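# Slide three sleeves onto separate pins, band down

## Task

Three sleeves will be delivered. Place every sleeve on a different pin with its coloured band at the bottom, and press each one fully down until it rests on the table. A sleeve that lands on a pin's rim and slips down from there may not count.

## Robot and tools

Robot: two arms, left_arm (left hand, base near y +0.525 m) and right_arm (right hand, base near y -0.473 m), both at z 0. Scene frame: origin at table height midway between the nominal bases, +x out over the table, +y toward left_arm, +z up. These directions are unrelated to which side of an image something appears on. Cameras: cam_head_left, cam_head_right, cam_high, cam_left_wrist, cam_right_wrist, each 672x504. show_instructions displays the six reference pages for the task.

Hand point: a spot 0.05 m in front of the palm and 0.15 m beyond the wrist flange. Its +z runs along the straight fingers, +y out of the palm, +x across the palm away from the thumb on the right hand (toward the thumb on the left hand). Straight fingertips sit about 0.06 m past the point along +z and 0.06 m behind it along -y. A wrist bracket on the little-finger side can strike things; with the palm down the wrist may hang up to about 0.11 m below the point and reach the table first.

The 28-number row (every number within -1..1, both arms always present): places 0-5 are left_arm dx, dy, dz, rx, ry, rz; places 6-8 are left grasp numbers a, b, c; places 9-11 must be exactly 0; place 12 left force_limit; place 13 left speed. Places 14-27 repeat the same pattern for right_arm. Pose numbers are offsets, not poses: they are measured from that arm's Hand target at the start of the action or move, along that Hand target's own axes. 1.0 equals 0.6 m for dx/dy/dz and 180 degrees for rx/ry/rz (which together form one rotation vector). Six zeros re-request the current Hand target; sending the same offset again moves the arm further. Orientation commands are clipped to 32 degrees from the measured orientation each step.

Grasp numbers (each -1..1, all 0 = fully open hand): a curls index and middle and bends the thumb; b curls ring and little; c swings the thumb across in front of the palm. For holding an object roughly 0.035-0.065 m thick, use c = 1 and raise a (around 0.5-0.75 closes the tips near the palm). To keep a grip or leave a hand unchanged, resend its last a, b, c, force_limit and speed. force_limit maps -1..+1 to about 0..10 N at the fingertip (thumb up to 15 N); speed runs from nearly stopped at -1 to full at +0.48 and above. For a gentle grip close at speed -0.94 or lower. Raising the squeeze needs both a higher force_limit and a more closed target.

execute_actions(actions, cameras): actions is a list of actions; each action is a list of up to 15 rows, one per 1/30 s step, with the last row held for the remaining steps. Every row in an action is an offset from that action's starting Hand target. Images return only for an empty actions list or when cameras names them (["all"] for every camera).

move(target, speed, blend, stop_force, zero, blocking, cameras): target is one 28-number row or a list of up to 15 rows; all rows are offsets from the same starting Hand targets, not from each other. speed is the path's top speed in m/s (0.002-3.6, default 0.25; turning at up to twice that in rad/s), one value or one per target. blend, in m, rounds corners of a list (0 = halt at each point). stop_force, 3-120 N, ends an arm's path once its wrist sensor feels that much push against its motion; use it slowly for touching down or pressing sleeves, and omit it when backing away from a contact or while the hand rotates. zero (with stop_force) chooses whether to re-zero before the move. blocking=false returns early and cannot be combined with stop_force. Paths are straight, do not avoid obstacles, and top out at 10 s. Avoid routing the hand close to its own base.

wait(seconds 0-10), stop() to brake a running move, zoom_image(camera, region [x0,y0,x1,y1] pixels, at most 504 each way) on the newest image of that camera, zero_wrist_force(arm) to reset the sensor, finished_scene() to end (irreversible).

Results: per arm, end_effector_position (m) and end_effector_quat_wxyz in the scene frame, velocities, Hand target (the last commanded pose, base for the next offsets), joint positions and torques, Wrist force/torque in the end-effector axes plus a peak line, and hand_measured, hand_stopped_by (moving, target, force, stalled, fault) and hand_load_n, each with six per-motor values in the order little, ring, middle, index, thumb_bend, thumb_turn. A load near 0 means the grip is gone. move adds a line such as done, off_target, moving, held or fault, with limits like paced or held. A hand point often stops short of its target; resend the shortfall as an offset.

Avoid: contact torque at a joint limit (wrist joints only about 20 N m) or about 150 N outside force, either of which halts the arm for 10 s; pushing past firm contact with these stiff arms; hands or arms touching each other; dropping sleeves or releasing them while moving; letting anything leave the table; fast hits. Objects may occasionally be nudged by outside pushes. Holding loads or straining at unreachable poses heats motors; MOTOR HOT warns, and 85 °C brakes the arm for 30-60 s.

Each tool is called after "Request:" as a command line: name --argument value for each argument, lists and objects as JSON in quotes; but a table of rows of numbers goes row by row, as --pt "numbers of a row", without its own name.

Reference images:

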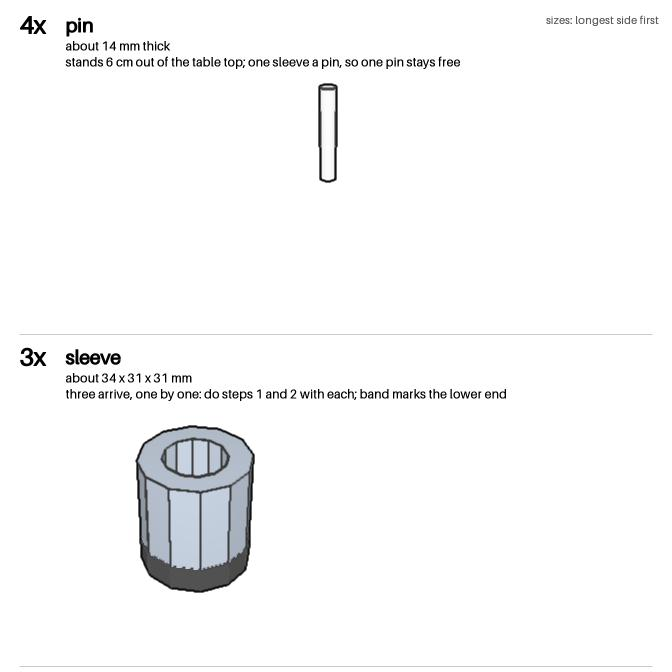

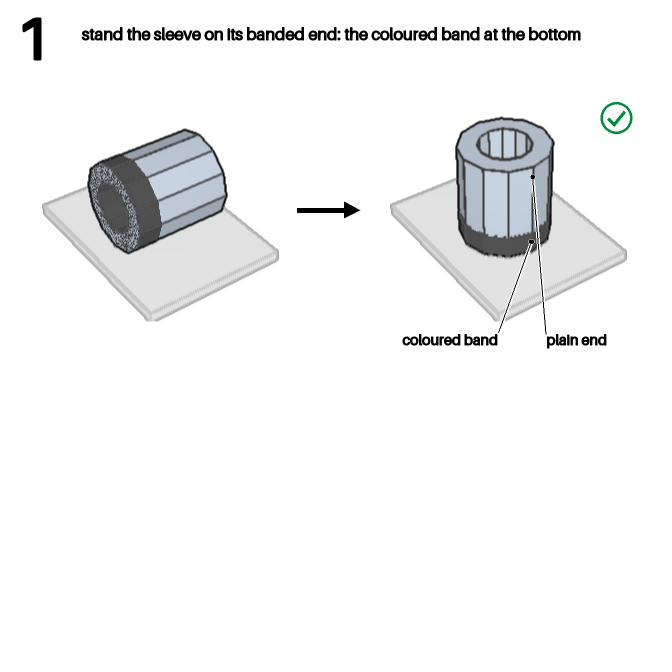

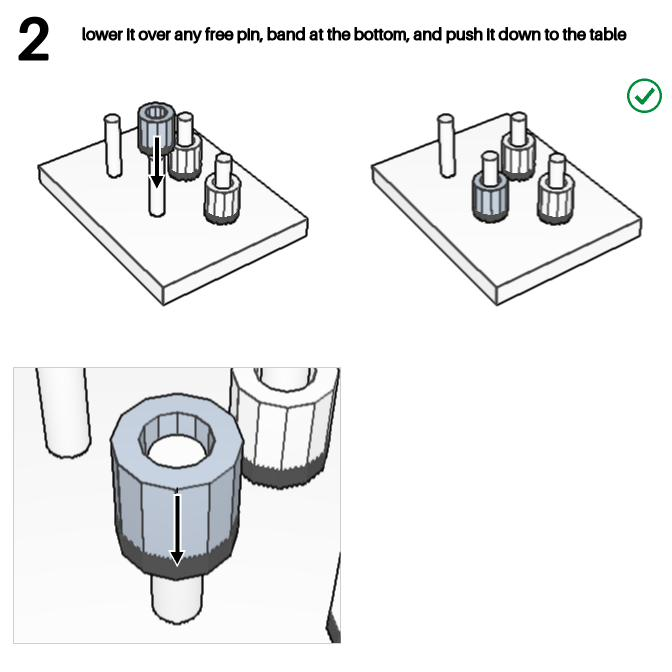

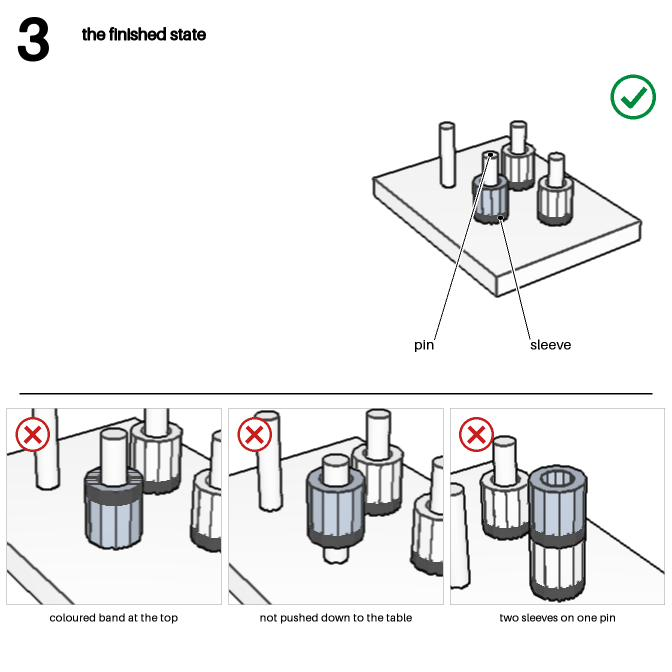

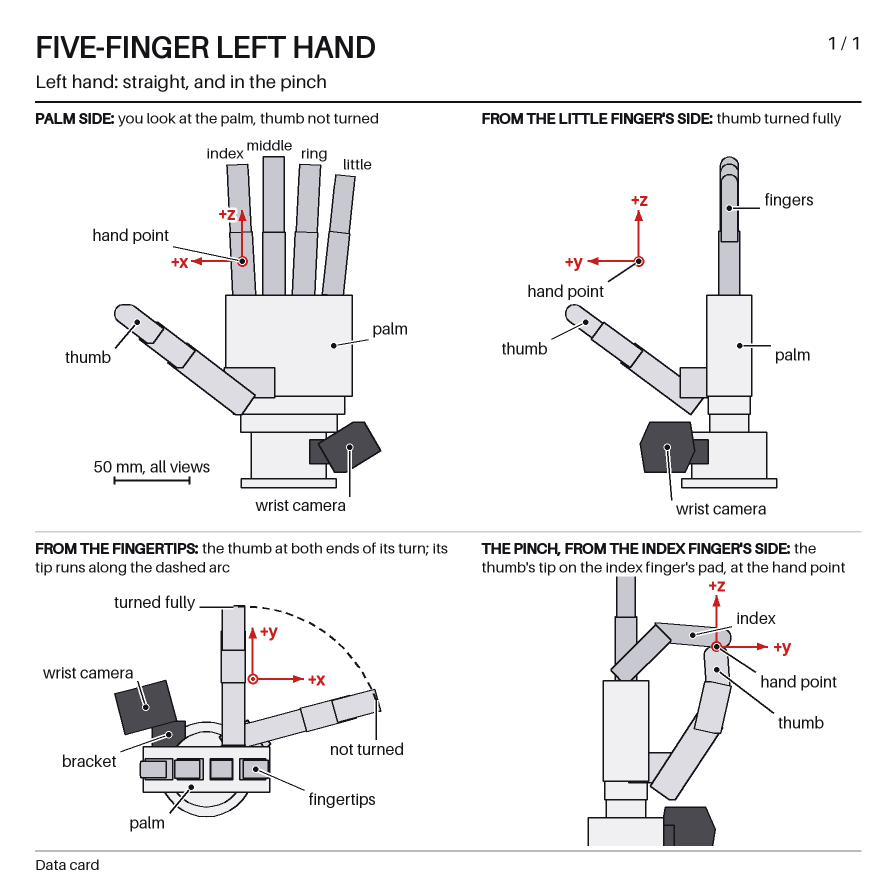

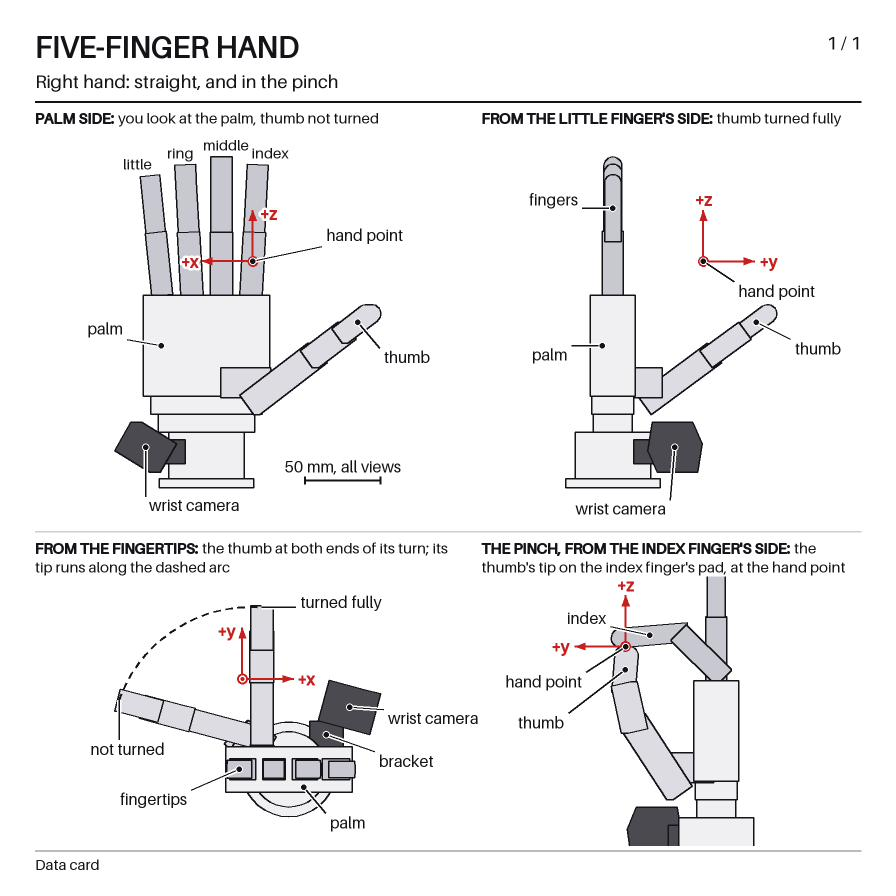

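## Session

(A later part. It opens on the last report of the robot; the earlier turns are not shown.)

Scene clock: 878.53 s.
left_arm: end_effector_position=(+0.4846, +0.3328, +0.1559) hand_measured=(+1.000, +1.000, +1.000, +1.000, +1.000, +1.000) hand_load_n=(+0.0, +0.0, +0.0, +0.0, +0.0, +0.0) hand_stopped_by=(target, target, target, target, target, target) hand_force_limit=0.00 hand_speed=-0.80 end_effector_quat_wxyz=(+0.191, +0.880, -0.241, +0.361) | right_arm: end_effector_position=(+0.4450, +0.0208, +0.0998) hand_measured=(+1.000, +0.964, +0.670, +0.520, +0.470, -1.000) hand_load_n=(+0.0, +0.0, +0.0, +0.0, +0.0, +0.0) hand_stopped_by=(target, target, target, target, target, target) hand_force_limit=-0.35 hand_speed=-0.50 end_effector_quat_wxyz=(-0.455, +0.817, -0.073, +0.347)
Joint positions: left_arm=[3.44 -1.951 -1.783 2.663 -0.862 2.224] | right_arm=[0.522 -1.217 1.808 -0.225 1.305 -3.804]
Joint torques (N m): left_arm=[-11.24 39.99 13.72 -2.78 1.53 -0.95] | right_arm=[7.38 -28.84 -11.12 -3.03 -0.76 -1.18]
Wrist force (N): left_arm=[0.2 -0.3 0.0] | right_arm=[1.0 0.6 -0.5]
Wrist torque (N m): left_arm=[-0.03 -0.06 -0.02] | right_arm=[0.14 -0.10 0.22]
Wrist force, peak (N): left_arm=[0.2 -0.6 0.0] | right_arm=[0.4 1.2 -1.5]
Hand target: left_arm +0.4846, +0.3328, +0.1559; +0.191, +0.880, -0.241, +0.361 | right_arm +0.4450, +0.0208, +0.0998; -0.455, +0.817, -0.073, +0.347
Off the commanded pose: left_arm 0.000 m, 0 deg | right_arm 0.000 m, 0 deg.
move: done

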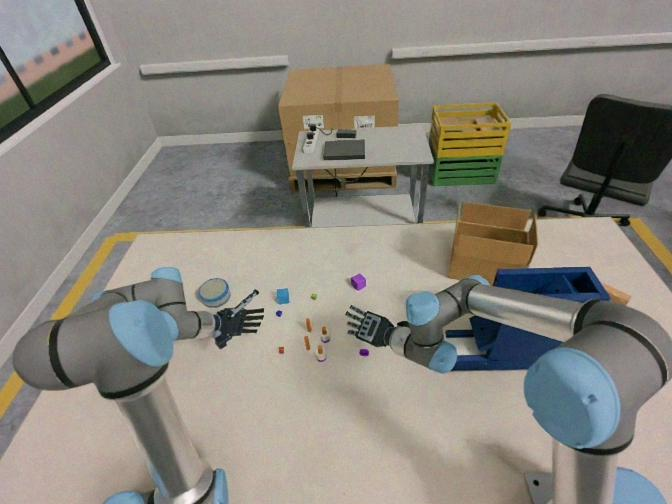

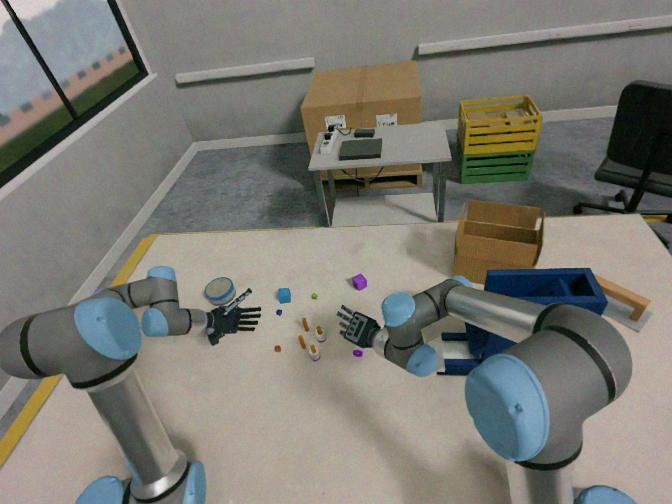

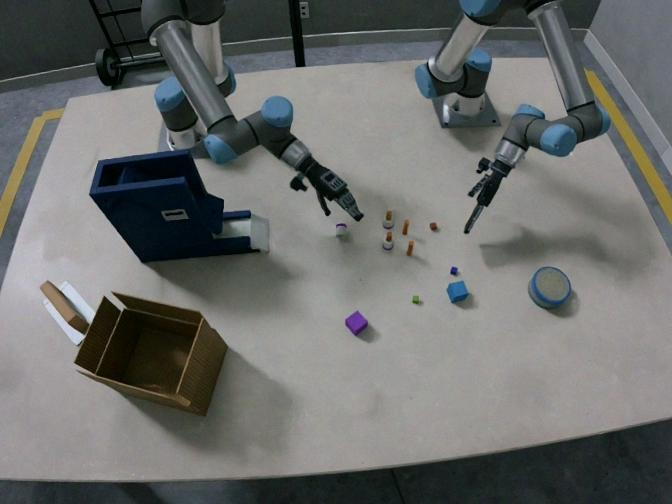

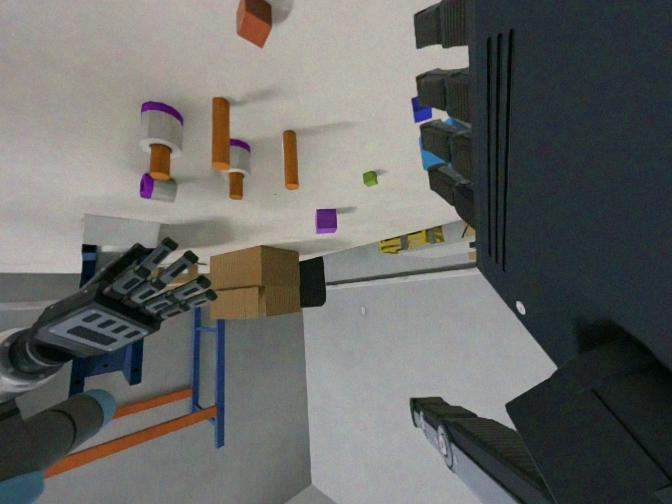

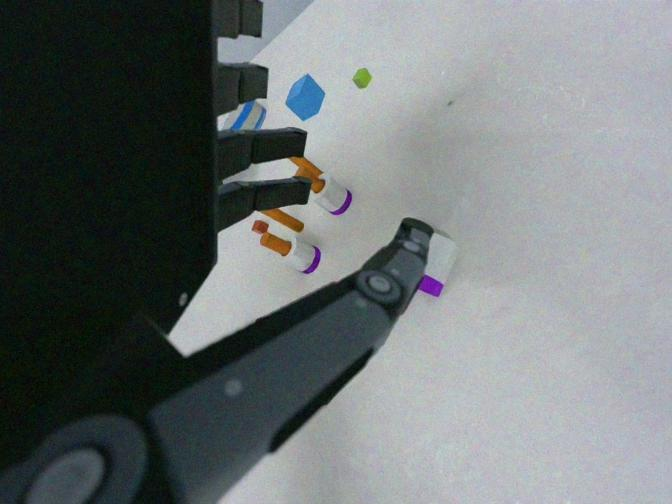

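Request:
move --target '[0,0,0,0,0,0, 0,0,0,0,0,0, 0,-0.8, -0.0453,0.0695,0.0367,0,0,0, 0.24,0,1,0,0,0, -0.35,-0.5]' --speed 0.12 --cameras '["cam_high","cam_right_wrist"]'

Request:
move --target '[0,0,0,0,0,0, 0,0,0,0,0,0, 0,-0.8, -0.0208,0.0331,0.0144,0,0,0, 0.24,0,1,0,0,0, -0.35,-0.5]' --speed 0.03 --stop_force 3 --cameras '["cam_high","cam_right_wrist"]'

Request:
zoom_image --camera "cam_high" --region '[310, 180, 420, 260]'

Request:
zoom_image --camera "cam_right_wrist" --region '[250, 60, 550, 300]'

Scene clock: 888.47 s.
left_arm: end_effector_position=(+0.4846, +0.3328, +0.1559) hand_measured=(+1.000, +1.000, +1.000, +1.000, +1.000, +1.000) hand_load_n=(+0.0, +0.0, +0.0, +0.0, +0.0, +0.0) hand_stopped_by=(target, target, target, target, target, target) hand_force_limit=0.00 hand_speed=-0.80 end_effector_quat_wxyz=(+0.191, +0.880, -0.241, +0.361) | right_arm: end_effector_position=(+0.4467, +0.0239, +0.0454) hand_measured=(+1.000, +0.964, +0.670, +0.520, +0.470, -1.000) hand_load_n=(-0.5, +0.0, +0.0, +0.0, +0.0, +0.0) hand_stopped_by=(target, target, target, target, target, target) hand_force_limit=-0.35 hand_speed=-0.50 end_effector_quat_wxyz=(-0.455, +0.817, -0.073, +0.347)
Joint positions: left_arm=[3.44 -1.951 -1.783 2.663 -0.862 2.224] | right_arm=[0.526 -1.129 1.849 -0.354 1.308 -3.803]
Joint torques (N m): left_arm=[-10.9 39.66 13.87 -2.79 1.57 -0.97] | right_arm=[0.6 -49.08 -28.75 -0.08 0.94 0.86]
Wrist force (N): left_arm=[0.1 -0.3 0.0] | right_arm=[0.7 0.7 -0.6]
Wrist torque (N m): left_arm=[-0.02 -0.05 -0.03] | right_arm=[0.15 -0.06 0.22]
Wrist force, peak (N): left_arm=[0.3 -0.6 -0.1] | right_arm=[1.2 0.1 -1.4]
Hand target: left_arm +0.4846, +0.3328, +0.1559; +0.191, +0.880, -0.241, +0.361 | right_arm +0.4468, +0.0239, +0.0455; -0.455, +0.817, -0.073, +0.347
Off the commanded pose: left_arm 0.000 m, 0 deg | right_arm 0.000 m, 0 deg.
move: done
Images, in order (width x height): cam_high 672x504, cam_right_wrist 672x504.

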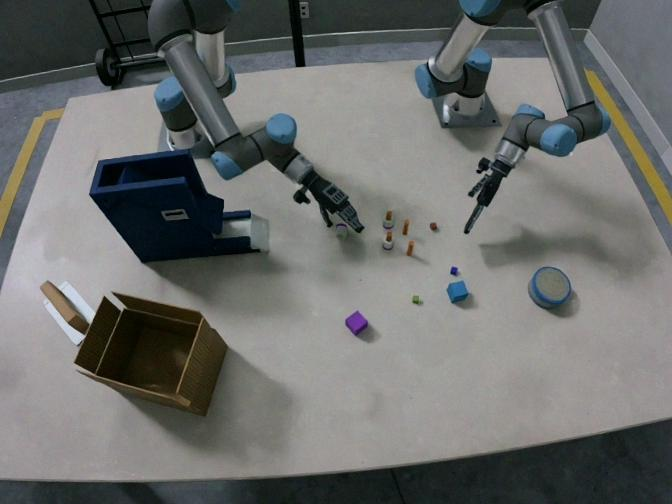

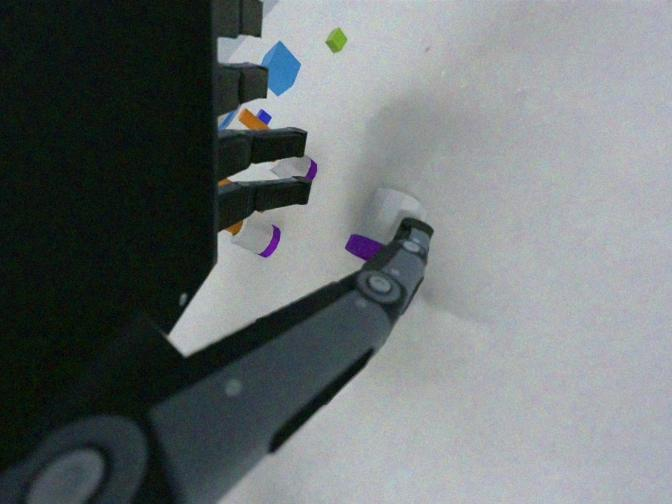

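Scene clock: 890.43 s.
left_arm: end_effector_position=(+0.4846, +0.3328, +0.1559) hand_measured=(+1.000, +1.000, +1.000, +1.000, +1.000, +1.000) hand_load_n=(+0.0, +0.0, +0.0, +0.0, +0.0, -0.5) hand_stopped_by=(target, target, target, target, target, target) hand_force_limit=0.00 hand_speed=-0.80 end_effector_quat_wxyz=(+0.191, +0.880, -0.241, +0.361) | right_arm: end_effector_position=(+0.4469, +0.0239, +0.0205) hand_measured=(+1.000, +0.964, +0.670, +0.520, +0.470, -1.000) hand_load_n=(+0.0, +0.0, +0.0, +0.0, -0.5, +0.0) hand_stopped_by=(target, target, target, target, target, target) hand_force_limit=-0.35 hand_speed=-0.50 end_effector_quat_wxyz=(-0.455, +0.817, -0.073, +0.347)
Joint positions: left_arm=[3.44 -1.951 -1.783 2.663 -0.862 2.224] | right_arm=[0.525 -1.087 1.867 -0.414 1.308 -3.803]
Joint torques (N m): left_arm=[-11 39.62 13.89 -2.75 1.73 -1.01] | right_arm=[-7.16 -55.59 -27.67 1.46 -1.65 -0.15]
Wrist force (N): left_arm=[0.4 -0.2 0.0] | right_arm=[0.8 0.6 -0.4]
Wrist torque (N m): left_arm=[-0.01 -0.09 -0.01] | right_arm=[0.13 -0.08 0.23]
Wrist force, peak (N): left_arm=[0.4 -0.4 -0.1] | right_arm=[0.8 0.7 -0.8]
Hand target: left_arm +0.4846, +0.3328, +0.1559; +0.191, +0.880, -0.241, +0.361 | right_arm +0.4469, +0.0239, +0.0205; -0.455, +0.817, -0.073, +0.347
Off the commanded pose: left_arm 0.000 m, 0 deg | right_arm 0.000 m, 0 deg.
move: done
Images, in order (width x height): cam_high 672x504, cam_right_wrist 672x504.

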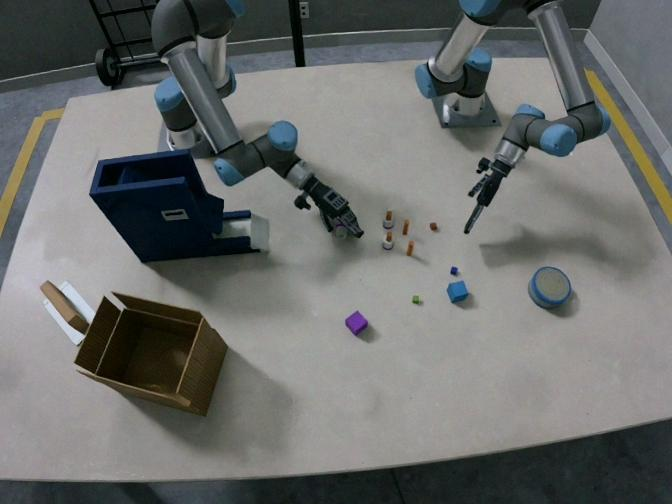

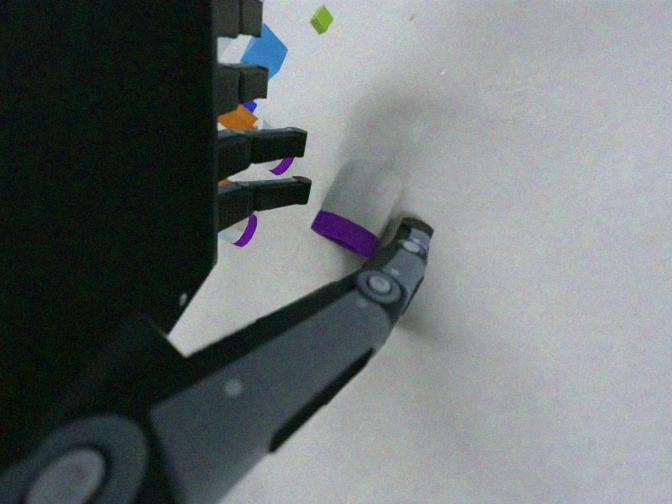

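Scaled by 4.582 from the camera's 672x504 image, which has a finer 960x720 frame.

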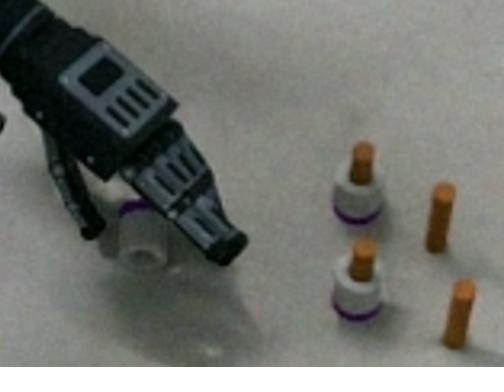

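Scaled by 1.680 from the camera's 672x504 image, which has a finer 960x720 frame.

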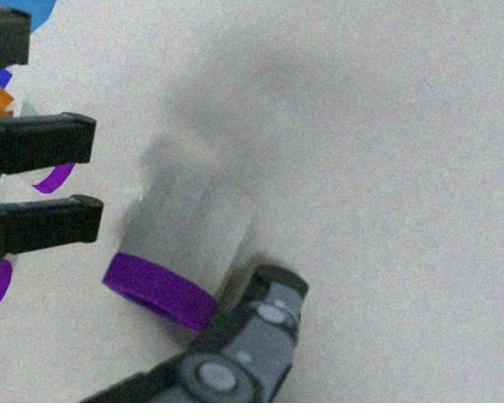

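Request:
move --target '[0,0,0,0,0,0, 0,0,0,0,0,0, 0,-0.8, 0,0,0,0,0,0, 0.6,0,1,0,0,0, -0.35,-0.9]' --speed 0.05 --cameras '["cam_high","cam_right_wrist"]'

Request:
zoom_image --camera "cam_right_wrist" --region '[250, 60, 550, 300]'

Request:
zoom_image --camera "cam_high" --region '[310, 200, 370, 250]'

Scene clock: 895.23 s.
left_arm: end_effector_position=(+0.4846, +0.3328, +0.1559) hand_measured=(+1.000, +1.000, +1.000, +1.000, +1.000, +1.000) hand_load_n=(+0.0, +0.0, +0.0, +0.0, +0.0, +0.0) hand_stopped_by=(target, target, target, target, target, target) hand_force_limit=0.00 hand_speed=-0.80 end_effector_quat_wxyz=(+0.191, +0.880, -0.241, +0.361) | right_arm: end_effector_position=(+0.4469, +0.0239, +0.0205) hand_measured=(+1.000, +0.910, +0.150, +0.122, +0.248, -1.000) hand_load_n=(-0.5, +0.0, +3.5, +2.0, +3.0, +1.0) hand_stopped_by=(target, target, force, force, force, target) hand_force_limit=-0.35 hand_speed=-0.90 end_effector_quat_wxyz=(-0.455, +0.817, -0.073, +0.347)
Joint positions: left_arm=[3.44 -1.951 -1.783 2.663 -0.862 2.224] | right_arm=[0.525 -1.087 1.867 -0.414 1.308 -3.803]
Joint torques (N m): left_arm=[-10.95 39.61 13.2 -2.74 1.66 -1.18] | right_arm=[-7.84 -54.74 -26.48 1.43 -1.49 1.19]
Wrist force (N): left_arm=[0.3 -0.2 0.0] | right_arm=[0.8 0.6 -0.7]
Wrist torque (N m): left_arm=[-0.01 -0.08 -0.02] | right_arm=[0.18 -0.04 0.22]
Wrist force, peak (N): left_arm=[0.2 -0.5 -0.1] | right_arm=[0.8 0.8 -0.9]
Hand target: left_arm +0.4846, +0.3328, +0.1559; +0.191, +0.880, -0.241, +0.361 | right_arm +0.4469, +0.0239, +0.0205; -0.455, +0.817, -0.073, +0.347
Off the commanded pose: left_arm 0.000 m, 0 deg | right_arm 0.000 m, 0 deg.
move: done
Images, in order (width x height): cam_high 672x504, cam_right_wrist 672x504.

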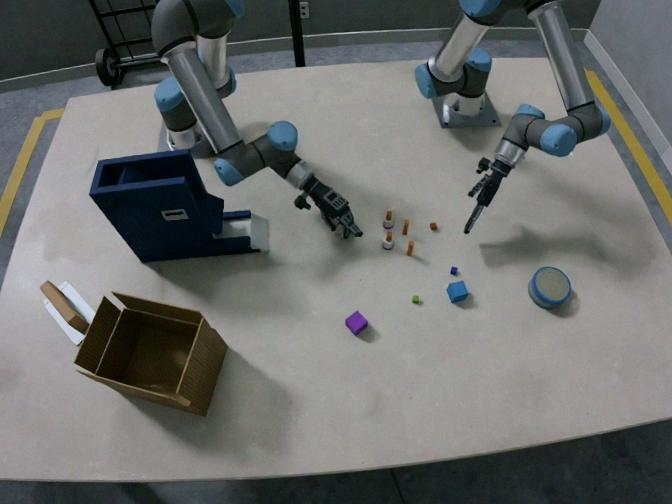

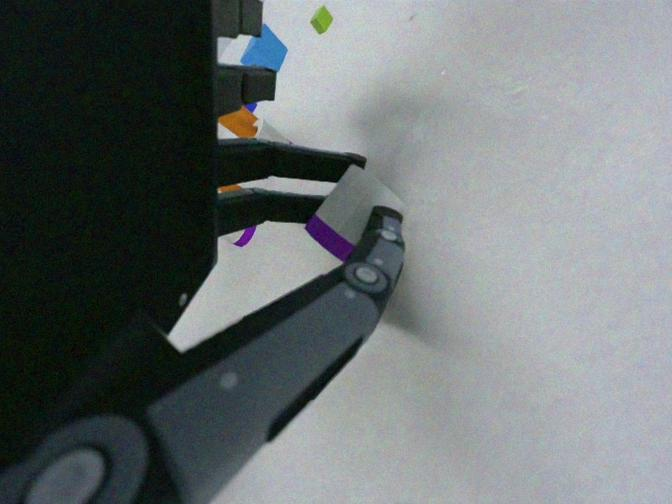

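Scaled by 1.680 from the camera's 672x504 image, which has a finer 960x720 frame.

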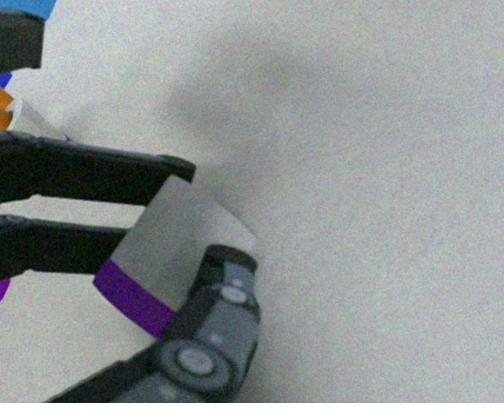

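Scaled by 8.400 from the camera's 672x504 image, which has a finer 960x720 frame.

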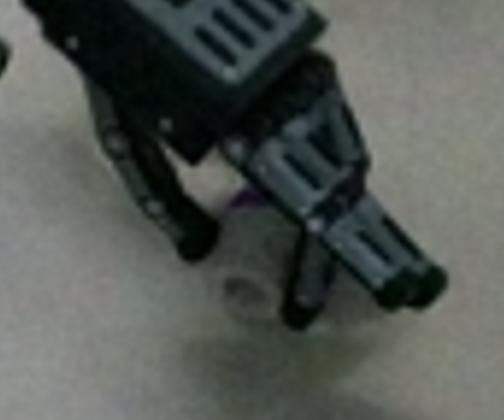

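Request:
move --pt "0 0 0 0 0 0 0 0 0 0 0 0 0 -0.8 0.05 -0.0793 -0.0346 0 0 0 0.6 0 1 0 0 0 -0.35 -0.9" --pt "0 0 0 0 0 0 0 0 0 0 0 0 0 -0.8 0.013 -0.058 -0.1395 -0.1667 0.2644 0.1155 0.6 0 1 0 0 0 -0.35 -0.9" --pt "0 0 0 0 0 0 0 0 0 0 0 0 0 -0.8 -0.0342 0.0167 -0.1067 -0.1667 0.2644 0.1155 0.6 0 1 0 0 0 -0.35 -0.9" --speed '[0.08,0.2,0.08]' --blend '[0.02,0.02,0]' --cameras '["cam_high","cam_right_wrist","cam_head_left"]'

Request:
move --target '[0,0,0,0,0,0, 0,0,0,0,0,0, 0,-0.8, -0.0042,0.0066,0.0029,0,0,0, 0.6,0,1,0,0,0, -0.35,-0.9]' --speed 0.006 --stop_force 3 --cameras '["cam_high","cam_right_wrist","cam_head_left"]'

Request:
zoom_image --camera "cam_right_wrist" --region '[250, 60, 550, 300]'

Request:
zoom_image --camera "cam_head_left" --region '[320, 310, 420, 390]'

Scene clock: 910.37 s.
left_arm: end_effector_position=(+0.4846, +0.3328, +0.1559) hand_measured=(+1.000, +1.000, +1.000, +1.000, +1.000, +1.000) hand_load_n=(+0.0, +0.0, +0.0, +0.0, +0.0, +0.0) hand_stopped_by=(target, target, target, target, target, target) hand_force_limit=0.00 hand_speed=-0.80 end_effector_quat_wxyz=(+0.191, +0.880, -0.241, +0.361) | right_arm: end_effector_position=(+0.3929, -0.0174, +0.0243) hand_measured=(+1.000, +0.910, +0.150, +0.122, +0.248, -1.000) hand_load_n=(+0.0, +0.0, +3.0, +2.0, +3.0, +1.0) hand_stopped_by=(target, target, force, force, force, target) hand_force_limit=-0.35 hand_speed=-0.90 end_effector_quat_wxyz=(-0.221, +0.671, -0.472, +0.527)
Joint positions: left_arm=[3.44 -1.951 -1.783 2.663 -0.862 2.224] | right_arm=[0.931 -0.85 1.494 0.116 2.615 -3.015]
Joint torques (N m): left_arm=[-10.49 39.77 13.99 -2.87 1.82 -1.01] | right_arm=[-6.91 -65.61 -28.21 4.24 0.82 -1.02]
Wrist force (N): left_arm=[0.3 -0.3 0.2] | right_arm=[0.6 0.8 -0.6]
Wrist torque (N m): left_arm=[-0.03 -0.07 -0.02] | right_arm=[0.16 -0.05 0.02]
Wrist force, peak (N): left_arm=[0.3 -0.5 0.0] | right_arm=[0.2 1.7 -0.5]
Hand target: left_arm +0.4846, +0.3328, +0.1559; +0.191, +0.880, -0.241, +0.361 | right_arm +0.3930, -0.0174, +0.0244; -0.221, +0.671, -0.472, +0.527
Off the commanded pose: left_arm 0.000 m, 0 deg | right_arm 0.000 m, 0 deg.
move: done
Images, in order (width x height): cam_head_left 672x504, cam_high 672x504, cam_right_wrist 672x504.

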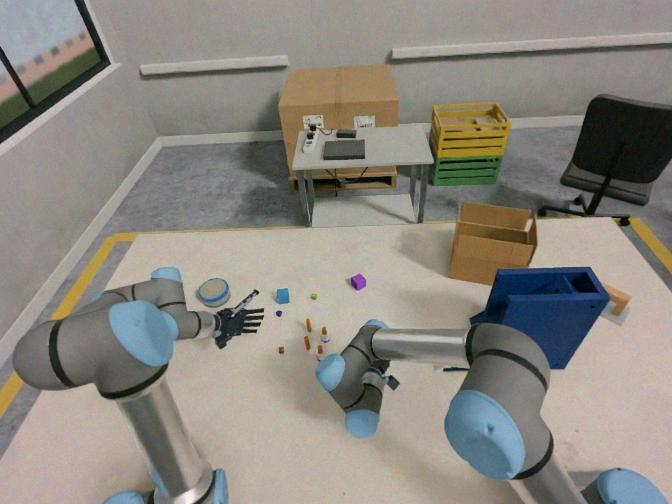

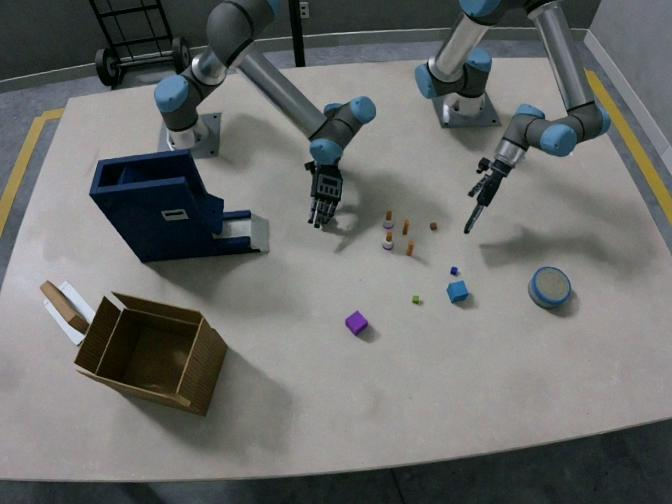

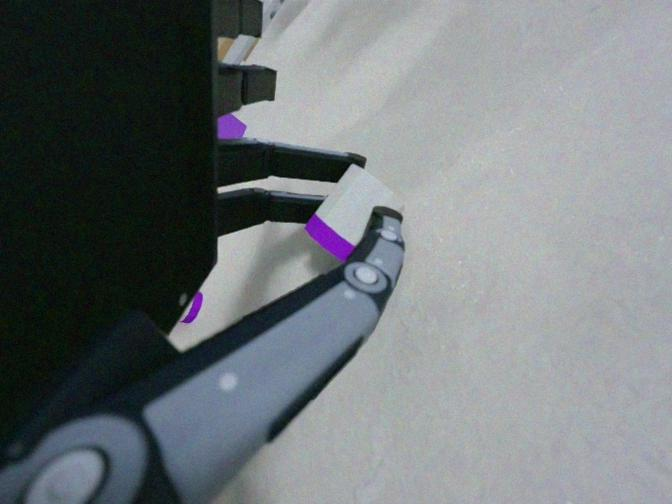

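Scene clock: 911.83 s.
left_arm: end_effector_position=(+0.4846, +0.3328, +0.1559) hand_measured=(+1.000, +1.000, +1.000, +1.000, +1.000, +1.000) hand_load_n=(+0.0, +0.0, +0.0, +0.0, +0.0, +0.0) hand_stopped_by=(target, target, target, target, target, target) hand_force_limit=0.00 hand_speed=-0.80 end_effector_quat_wxyz=(+0.191, +0.880, -0.241, +0.361) | right_arm: end_effector_position=(+0.3930, -0.0173, +0.0193) hand_measured=(+1.000, +0.910, +0.150, +0.122, +0.248, -1.000) hand_load_n=(+0.0, +0.0, +2.5, +2.0, +2.5, +0.5) hand_stopped_by=(target, target, force, force, force, target) hand_force_limit=-0.35 hand_speed=-0.90 end_effector_quat_wxyz=(-0.221, +0.671, -0.472, +0.527)
Joint positions: left_arm=[3.44 -1.951 -1.783 2.663 -0.862 2.224] | right_arm=[0.931 -0.843 1.496 0.107 2.615 -3.015]
Joint torques (N m): left_arm=[-11.06 39.73 14.09 -2.84 1.73 -0.87] | right_arm=[-4.56 -52.85 -9.35 3.65 2.99 -0.17]
Wrist force (N): left_arm=[0.3 -0.3 0.2] | right_arm=[1.6 -1.8 -1.8]
Wrist torque (N m): left_arm=[-0.03 -0.07 -0.02] | right_arm=[0.10 -0.02 -0.02]
Wrist force, peak (N): left_arm=[0.3 -0.4 0.1] | right_arm=[1.8 -1.9 -1.8]
Hand target: left_arm +0.4846, +0.3328, +0.1559; +0.191, +0.880, -0.241, +0.361 | right_arm +0.3930, -0.0173, +0.0194; -0.221, +0.671, -0.472, +0.527
Off the commanded pose: left_arm 0.000 m, 0 deg | right_arm 0.000 m, 0 deg.
move: done
Images, in order (width x height): cam_head_left 672x504, cam_high 672x504, cam_right_wrist 672x504.

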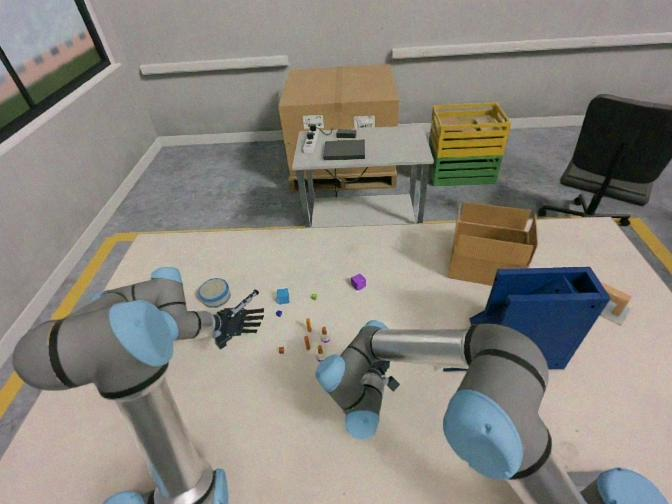

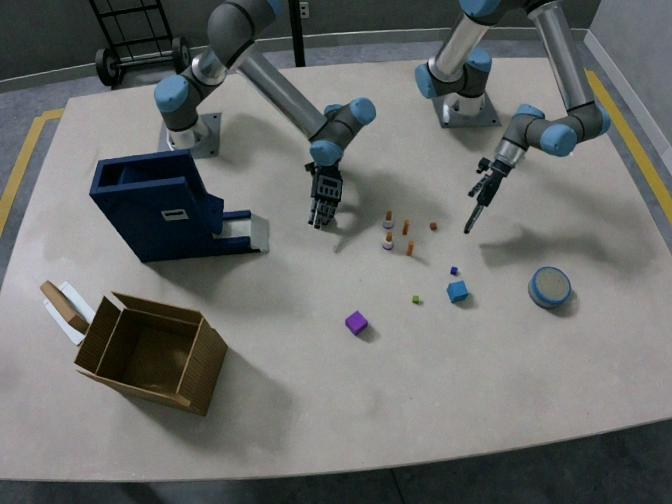

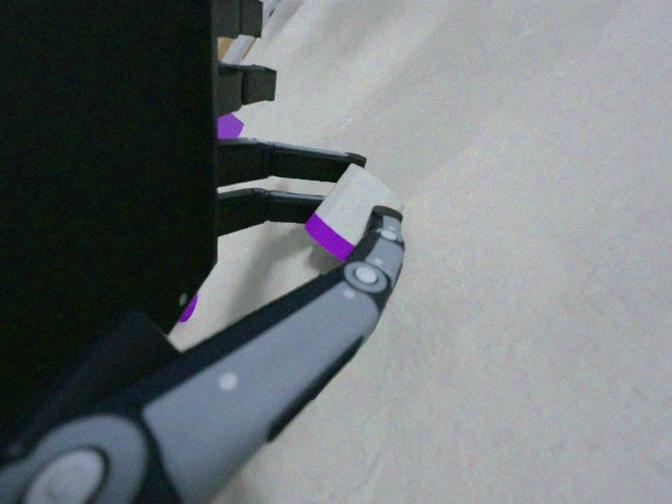

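Scaled by 1.680 from the camera's 672x504 image, which has a finer 960x720 frame.

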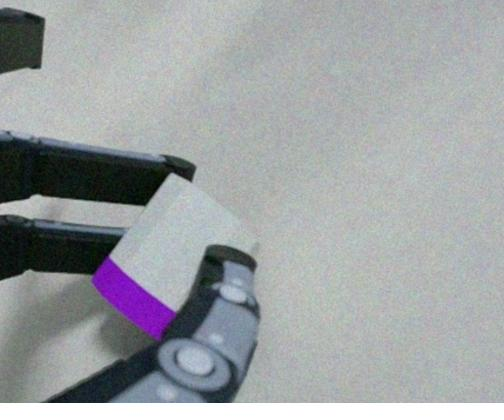

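Scaled by 5.040 from the camera's 672x504 image, which has a finer 960x720 frame.

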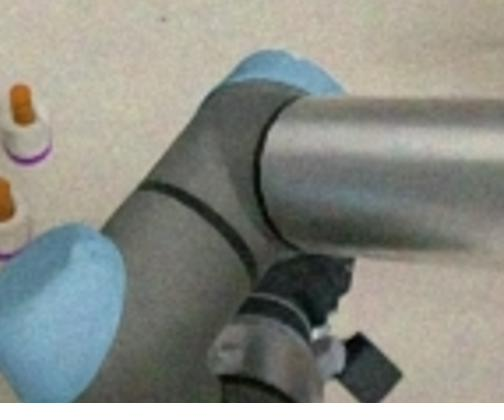

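Request:
move --pt "0 0 0 0 0 0 0 0 0 0 0 0 0 -0.8 0 0 0 0 0 0 0.34 0 1 0 0 0 -0.35 -0.85" --pt "0 0 0 0 0 0 0 0 0 0 0 0 0 -0.8 0.0173 -0.0053 -0.0087 0 -0.1111 0.2544 0.34 0 1 0 0 0 -0.35 -0.85" --speed 0.12 --cameras '["cam_high","cam_right_wrist","cam_head_left"]'

Request:
zoom_image --camera "cam_right_wrist" --region '[250, 60, 550, 300]'

Request:
zoom_image --camera "cam_head_left" --region '[320, 310, 420, 390]'

Request:
zoom_image --camera "cam_high" --region '[280, 180, 370, 260]'

Scene clock: 922.23 s.
left_arm: end_effector_position=(+0.4846, +0.3328, +0.1559) hand_measured=(+1.000, +1.000, +1.000, +1.000, +1.000, +1.000) hand_load_n=(+0.0, +0.0, +0.0, +0.0, +0.0, +0.0) hand_stopped_by=(target, target, target, target, target, target) hand_force_limit=0.00 hand_speed=-0.80 end_effector_quat_wxyz=(+0.191, +0.880, -0.241, +0.361) | right_arm: end_effector_position=(+0.3895, -0.0239, +0.0290) hand_measured=(+1.000, +0.950, +0.470, +0.320, +0.396, -1.000) hand_load_n=(+0.0, +0.0, +0.0, +0.0, +0.0, +0.0) hand_stopped_by=(target, target, target, target, target, target) hand_force_limit=-0.35 hand_speed=-0.85 end_effector_quat_wxyz=(+0.484, -0.515, +0.650, -0.279)
Joint positions: left_arm=[3.44 -1.951 -1.783 2.663 -0.862 2.224] | right_arm=[0.739 -1.14 1.993 -0.392 2.137 -2.503]
Joint torques (N m): left_arm=[-10.96 39.84 13.84 -2.93 2.04 -1.06] | right_arm=[6.99 -27.22 -25.59 1.8 1.76 -0.88]
Wrist force (N): left_arm=[0.2 -0.4 0.2] | right_arm=[-1.0 0.2 -1.7]
Wrist torque (N m): left_arm=[-0.05 -0.06 -0.02] | right_arm=[0.17 -0.09 -0.27]
Wrist force, peak (N): left_arm=[0.5 -0.3 0.2] | right_arm=[1.8 -1.7 -1.9]
Hand target: left_arm +0.4846, +0.3328, +0.1559; +0.191, +0.880, -0.241, +0.361 | right_arm +0.3894, -0.0238, +0.0289; +0.484, -0.515, +0.650, -0.279
Off the commanded pose: left_arm 0.000 m, 0 deg | right_arm 0.000 m, 0 deg.
move: done
Images, in order (width x height): cam_head_left 672x504, cam_high 672x504, cam_right_wrist 672x504.

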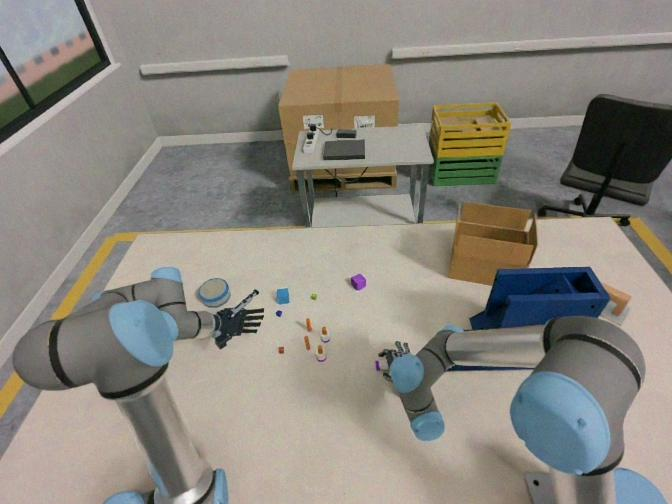

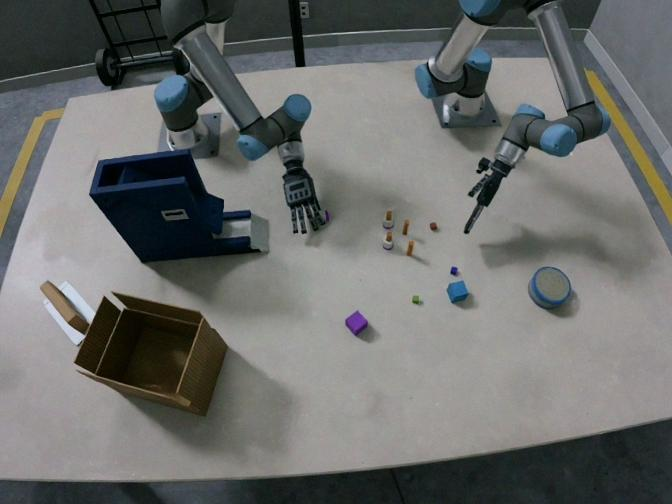

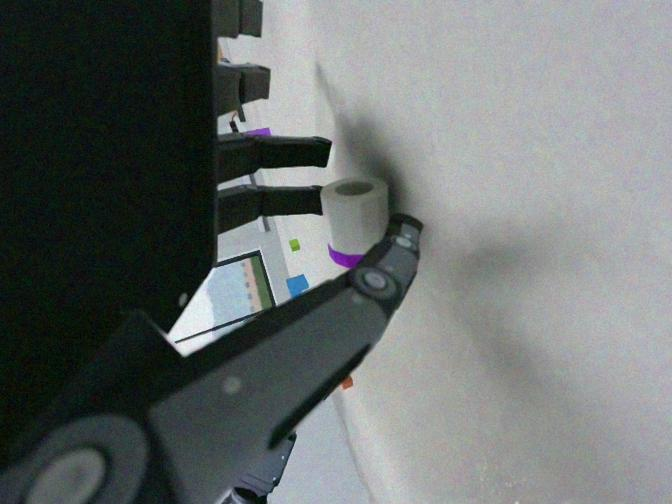

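Scaled by 1.680 from the camera's 672x504 image, which has a finer 960x720 frame.

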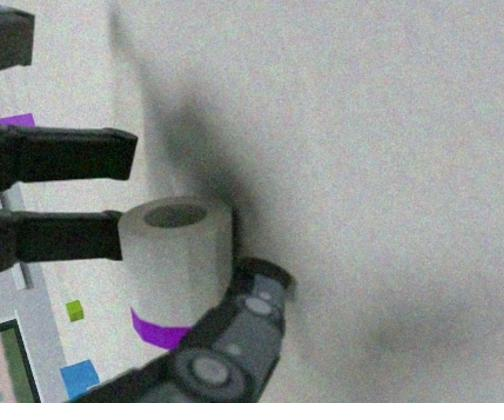

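Scaled by 5.040 from the camera's 672x504 image, which has a finer 960x720 frame.

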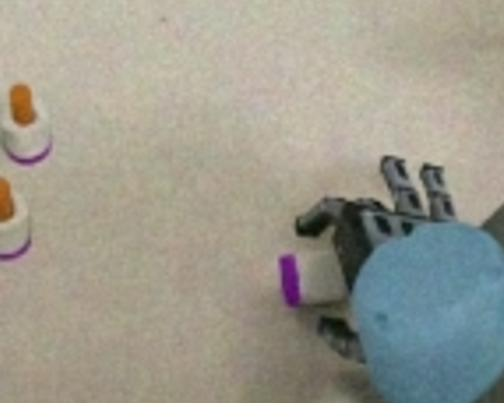

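Scaled by 5.600 from the camera's 672x504 image, which has a finer 960x720 frame.

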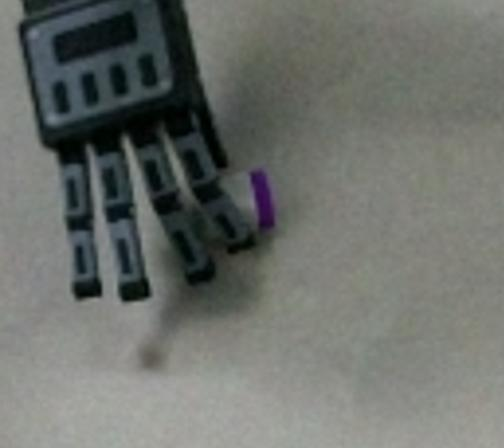

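Request:
move --pt "0 0 0 0 0 0 0 0 0 0 0 0 0 -0.8 -0.0086 0.0029 0.0013 0 0 0 0.34 0 1 0 0 0 -0.35 -0.85" --pt "0 0 0 0 0 0 0 0 0 0 0 0 0 -0.8 -0.0086 0.0029 0.0013 0 0 0 0.6 0 1 0 0 0 -0.35 -0.92" --speed 0.05 --cameras '["cam_high","cam_right_wrist","cam_head_left"]'

Request:
zoom_image --camera "cam_right_wrist" --region '[250, 60, 550, 300]'

Request:
zoom_image --camera "cam_head_left" --region '[320, 310, 420, 390]'

Scene clock: 931.50 s.
left_arm: end_effector_position=(+0.4846, +0.3328, +0.1559) hand_measured=(+1.000, +1.000, +1.000, +1.000, +1.000, +1.000) hand_load_n=(+0.0, +0.0, +0.0, +0.0, +0.0, +0.0) hand_stopped_by=(target, target, target, target, target, target) hand_force_limit=0.00 hand_speed=-0.80 end_effector_quat_wxyz=(+0.191, +0.880, -0.241, +0.361) | right_arm: end_effector_position=(+0.3895, -0.0183, +0.0289) hand_measured=(+1.000, +0.910, +0.142, +0.098, +0.262, -1.000) hand_load_n=(+0.0, +0.0, +4.0, +5.0, +7.0, +1.5) hand_stopped_by=(target, target, force, force, force, target) hand_force_limit=-0.35 hand_speed=-0.92 end_effector_quat_wxyz=(+0.484, -0.515, +0.650, -0.279)
Joint positions: left_arm=[3.44 -1.951 -1.783 2.663 -0.862 2.224] | right_arm=[0.749 -1.131 1.977 -0.383 2.145 -2.498]
Joint torques (N m): left_arm=[-11.09 39.65 14.16 -3.02 1.98 -1.1] | right_arm=[-7.47 -51.12 -7.07 -1.86 -1.55 -1]
Wrist force (N): left_arm=[0.2 -0.3 0.3] | right_arm=[-1.1 0.7 -1.9]
Wrist torque (N m): left_arm=[-0.04 -0.06 -0.02] | right_arm=[0.26 -0.09 -0.25]
Wrist force, peak (N): left_arm=[0.4 -0.4 0.3] | right_arm=[-1.1 0.5 -1.9]
Hand target: left_arm +0.4846, +0.3328, +0.1559; +0.191, +0.880, -0.241, +0.361 | right_arm +0.3895, -0.0183, +0.0289; +0.484, -0.515, +0.650, -0.279
Off the commanded pose: left_arm 0.000 m, 0 deg | right_arm 0.000 m, 0 deg.
move: done
Images, in order (width x height): cam_head_left 672x504, cam_high 672x504, cam_right_wrist 672x504.

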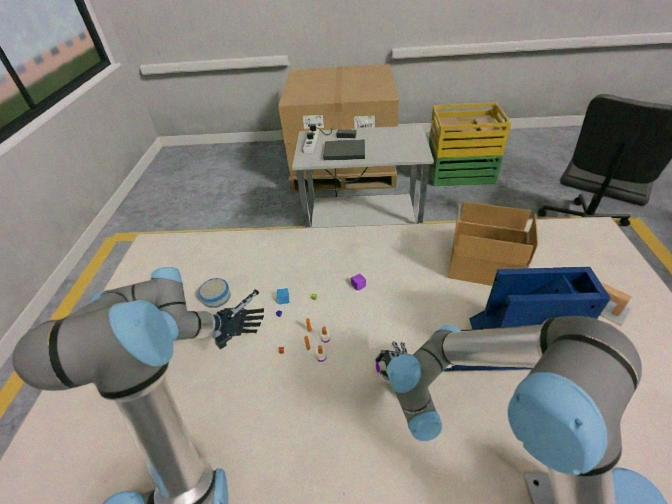

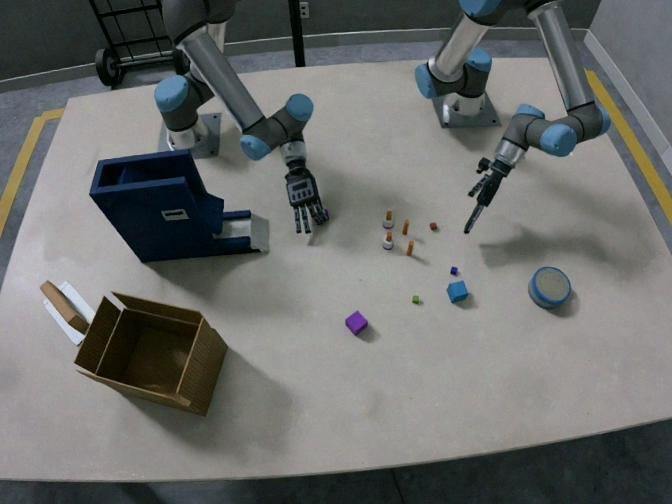

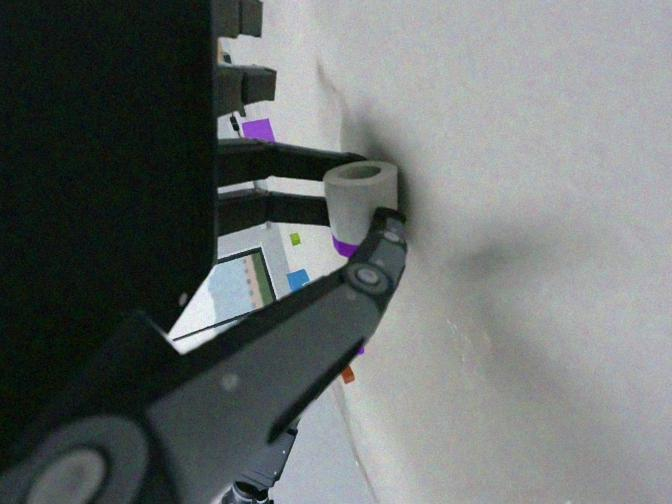

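Scaled by 1.680 from the camera's 672x504 image, which has a finer 960x720 frame.

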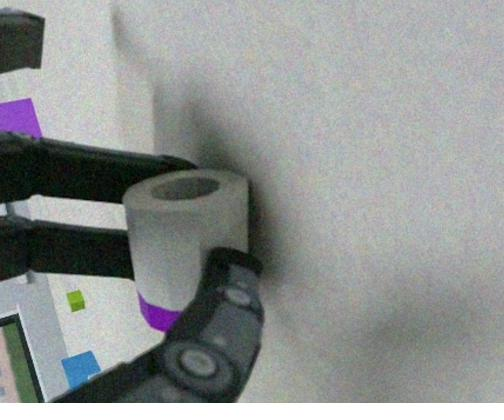

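Scaled by 5.040 from the camera's 672x504 image, which has a finer 960x720 frame.

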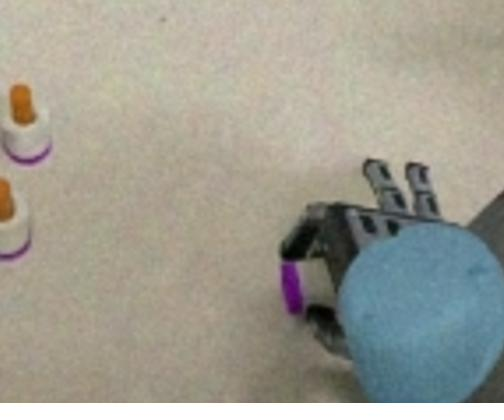

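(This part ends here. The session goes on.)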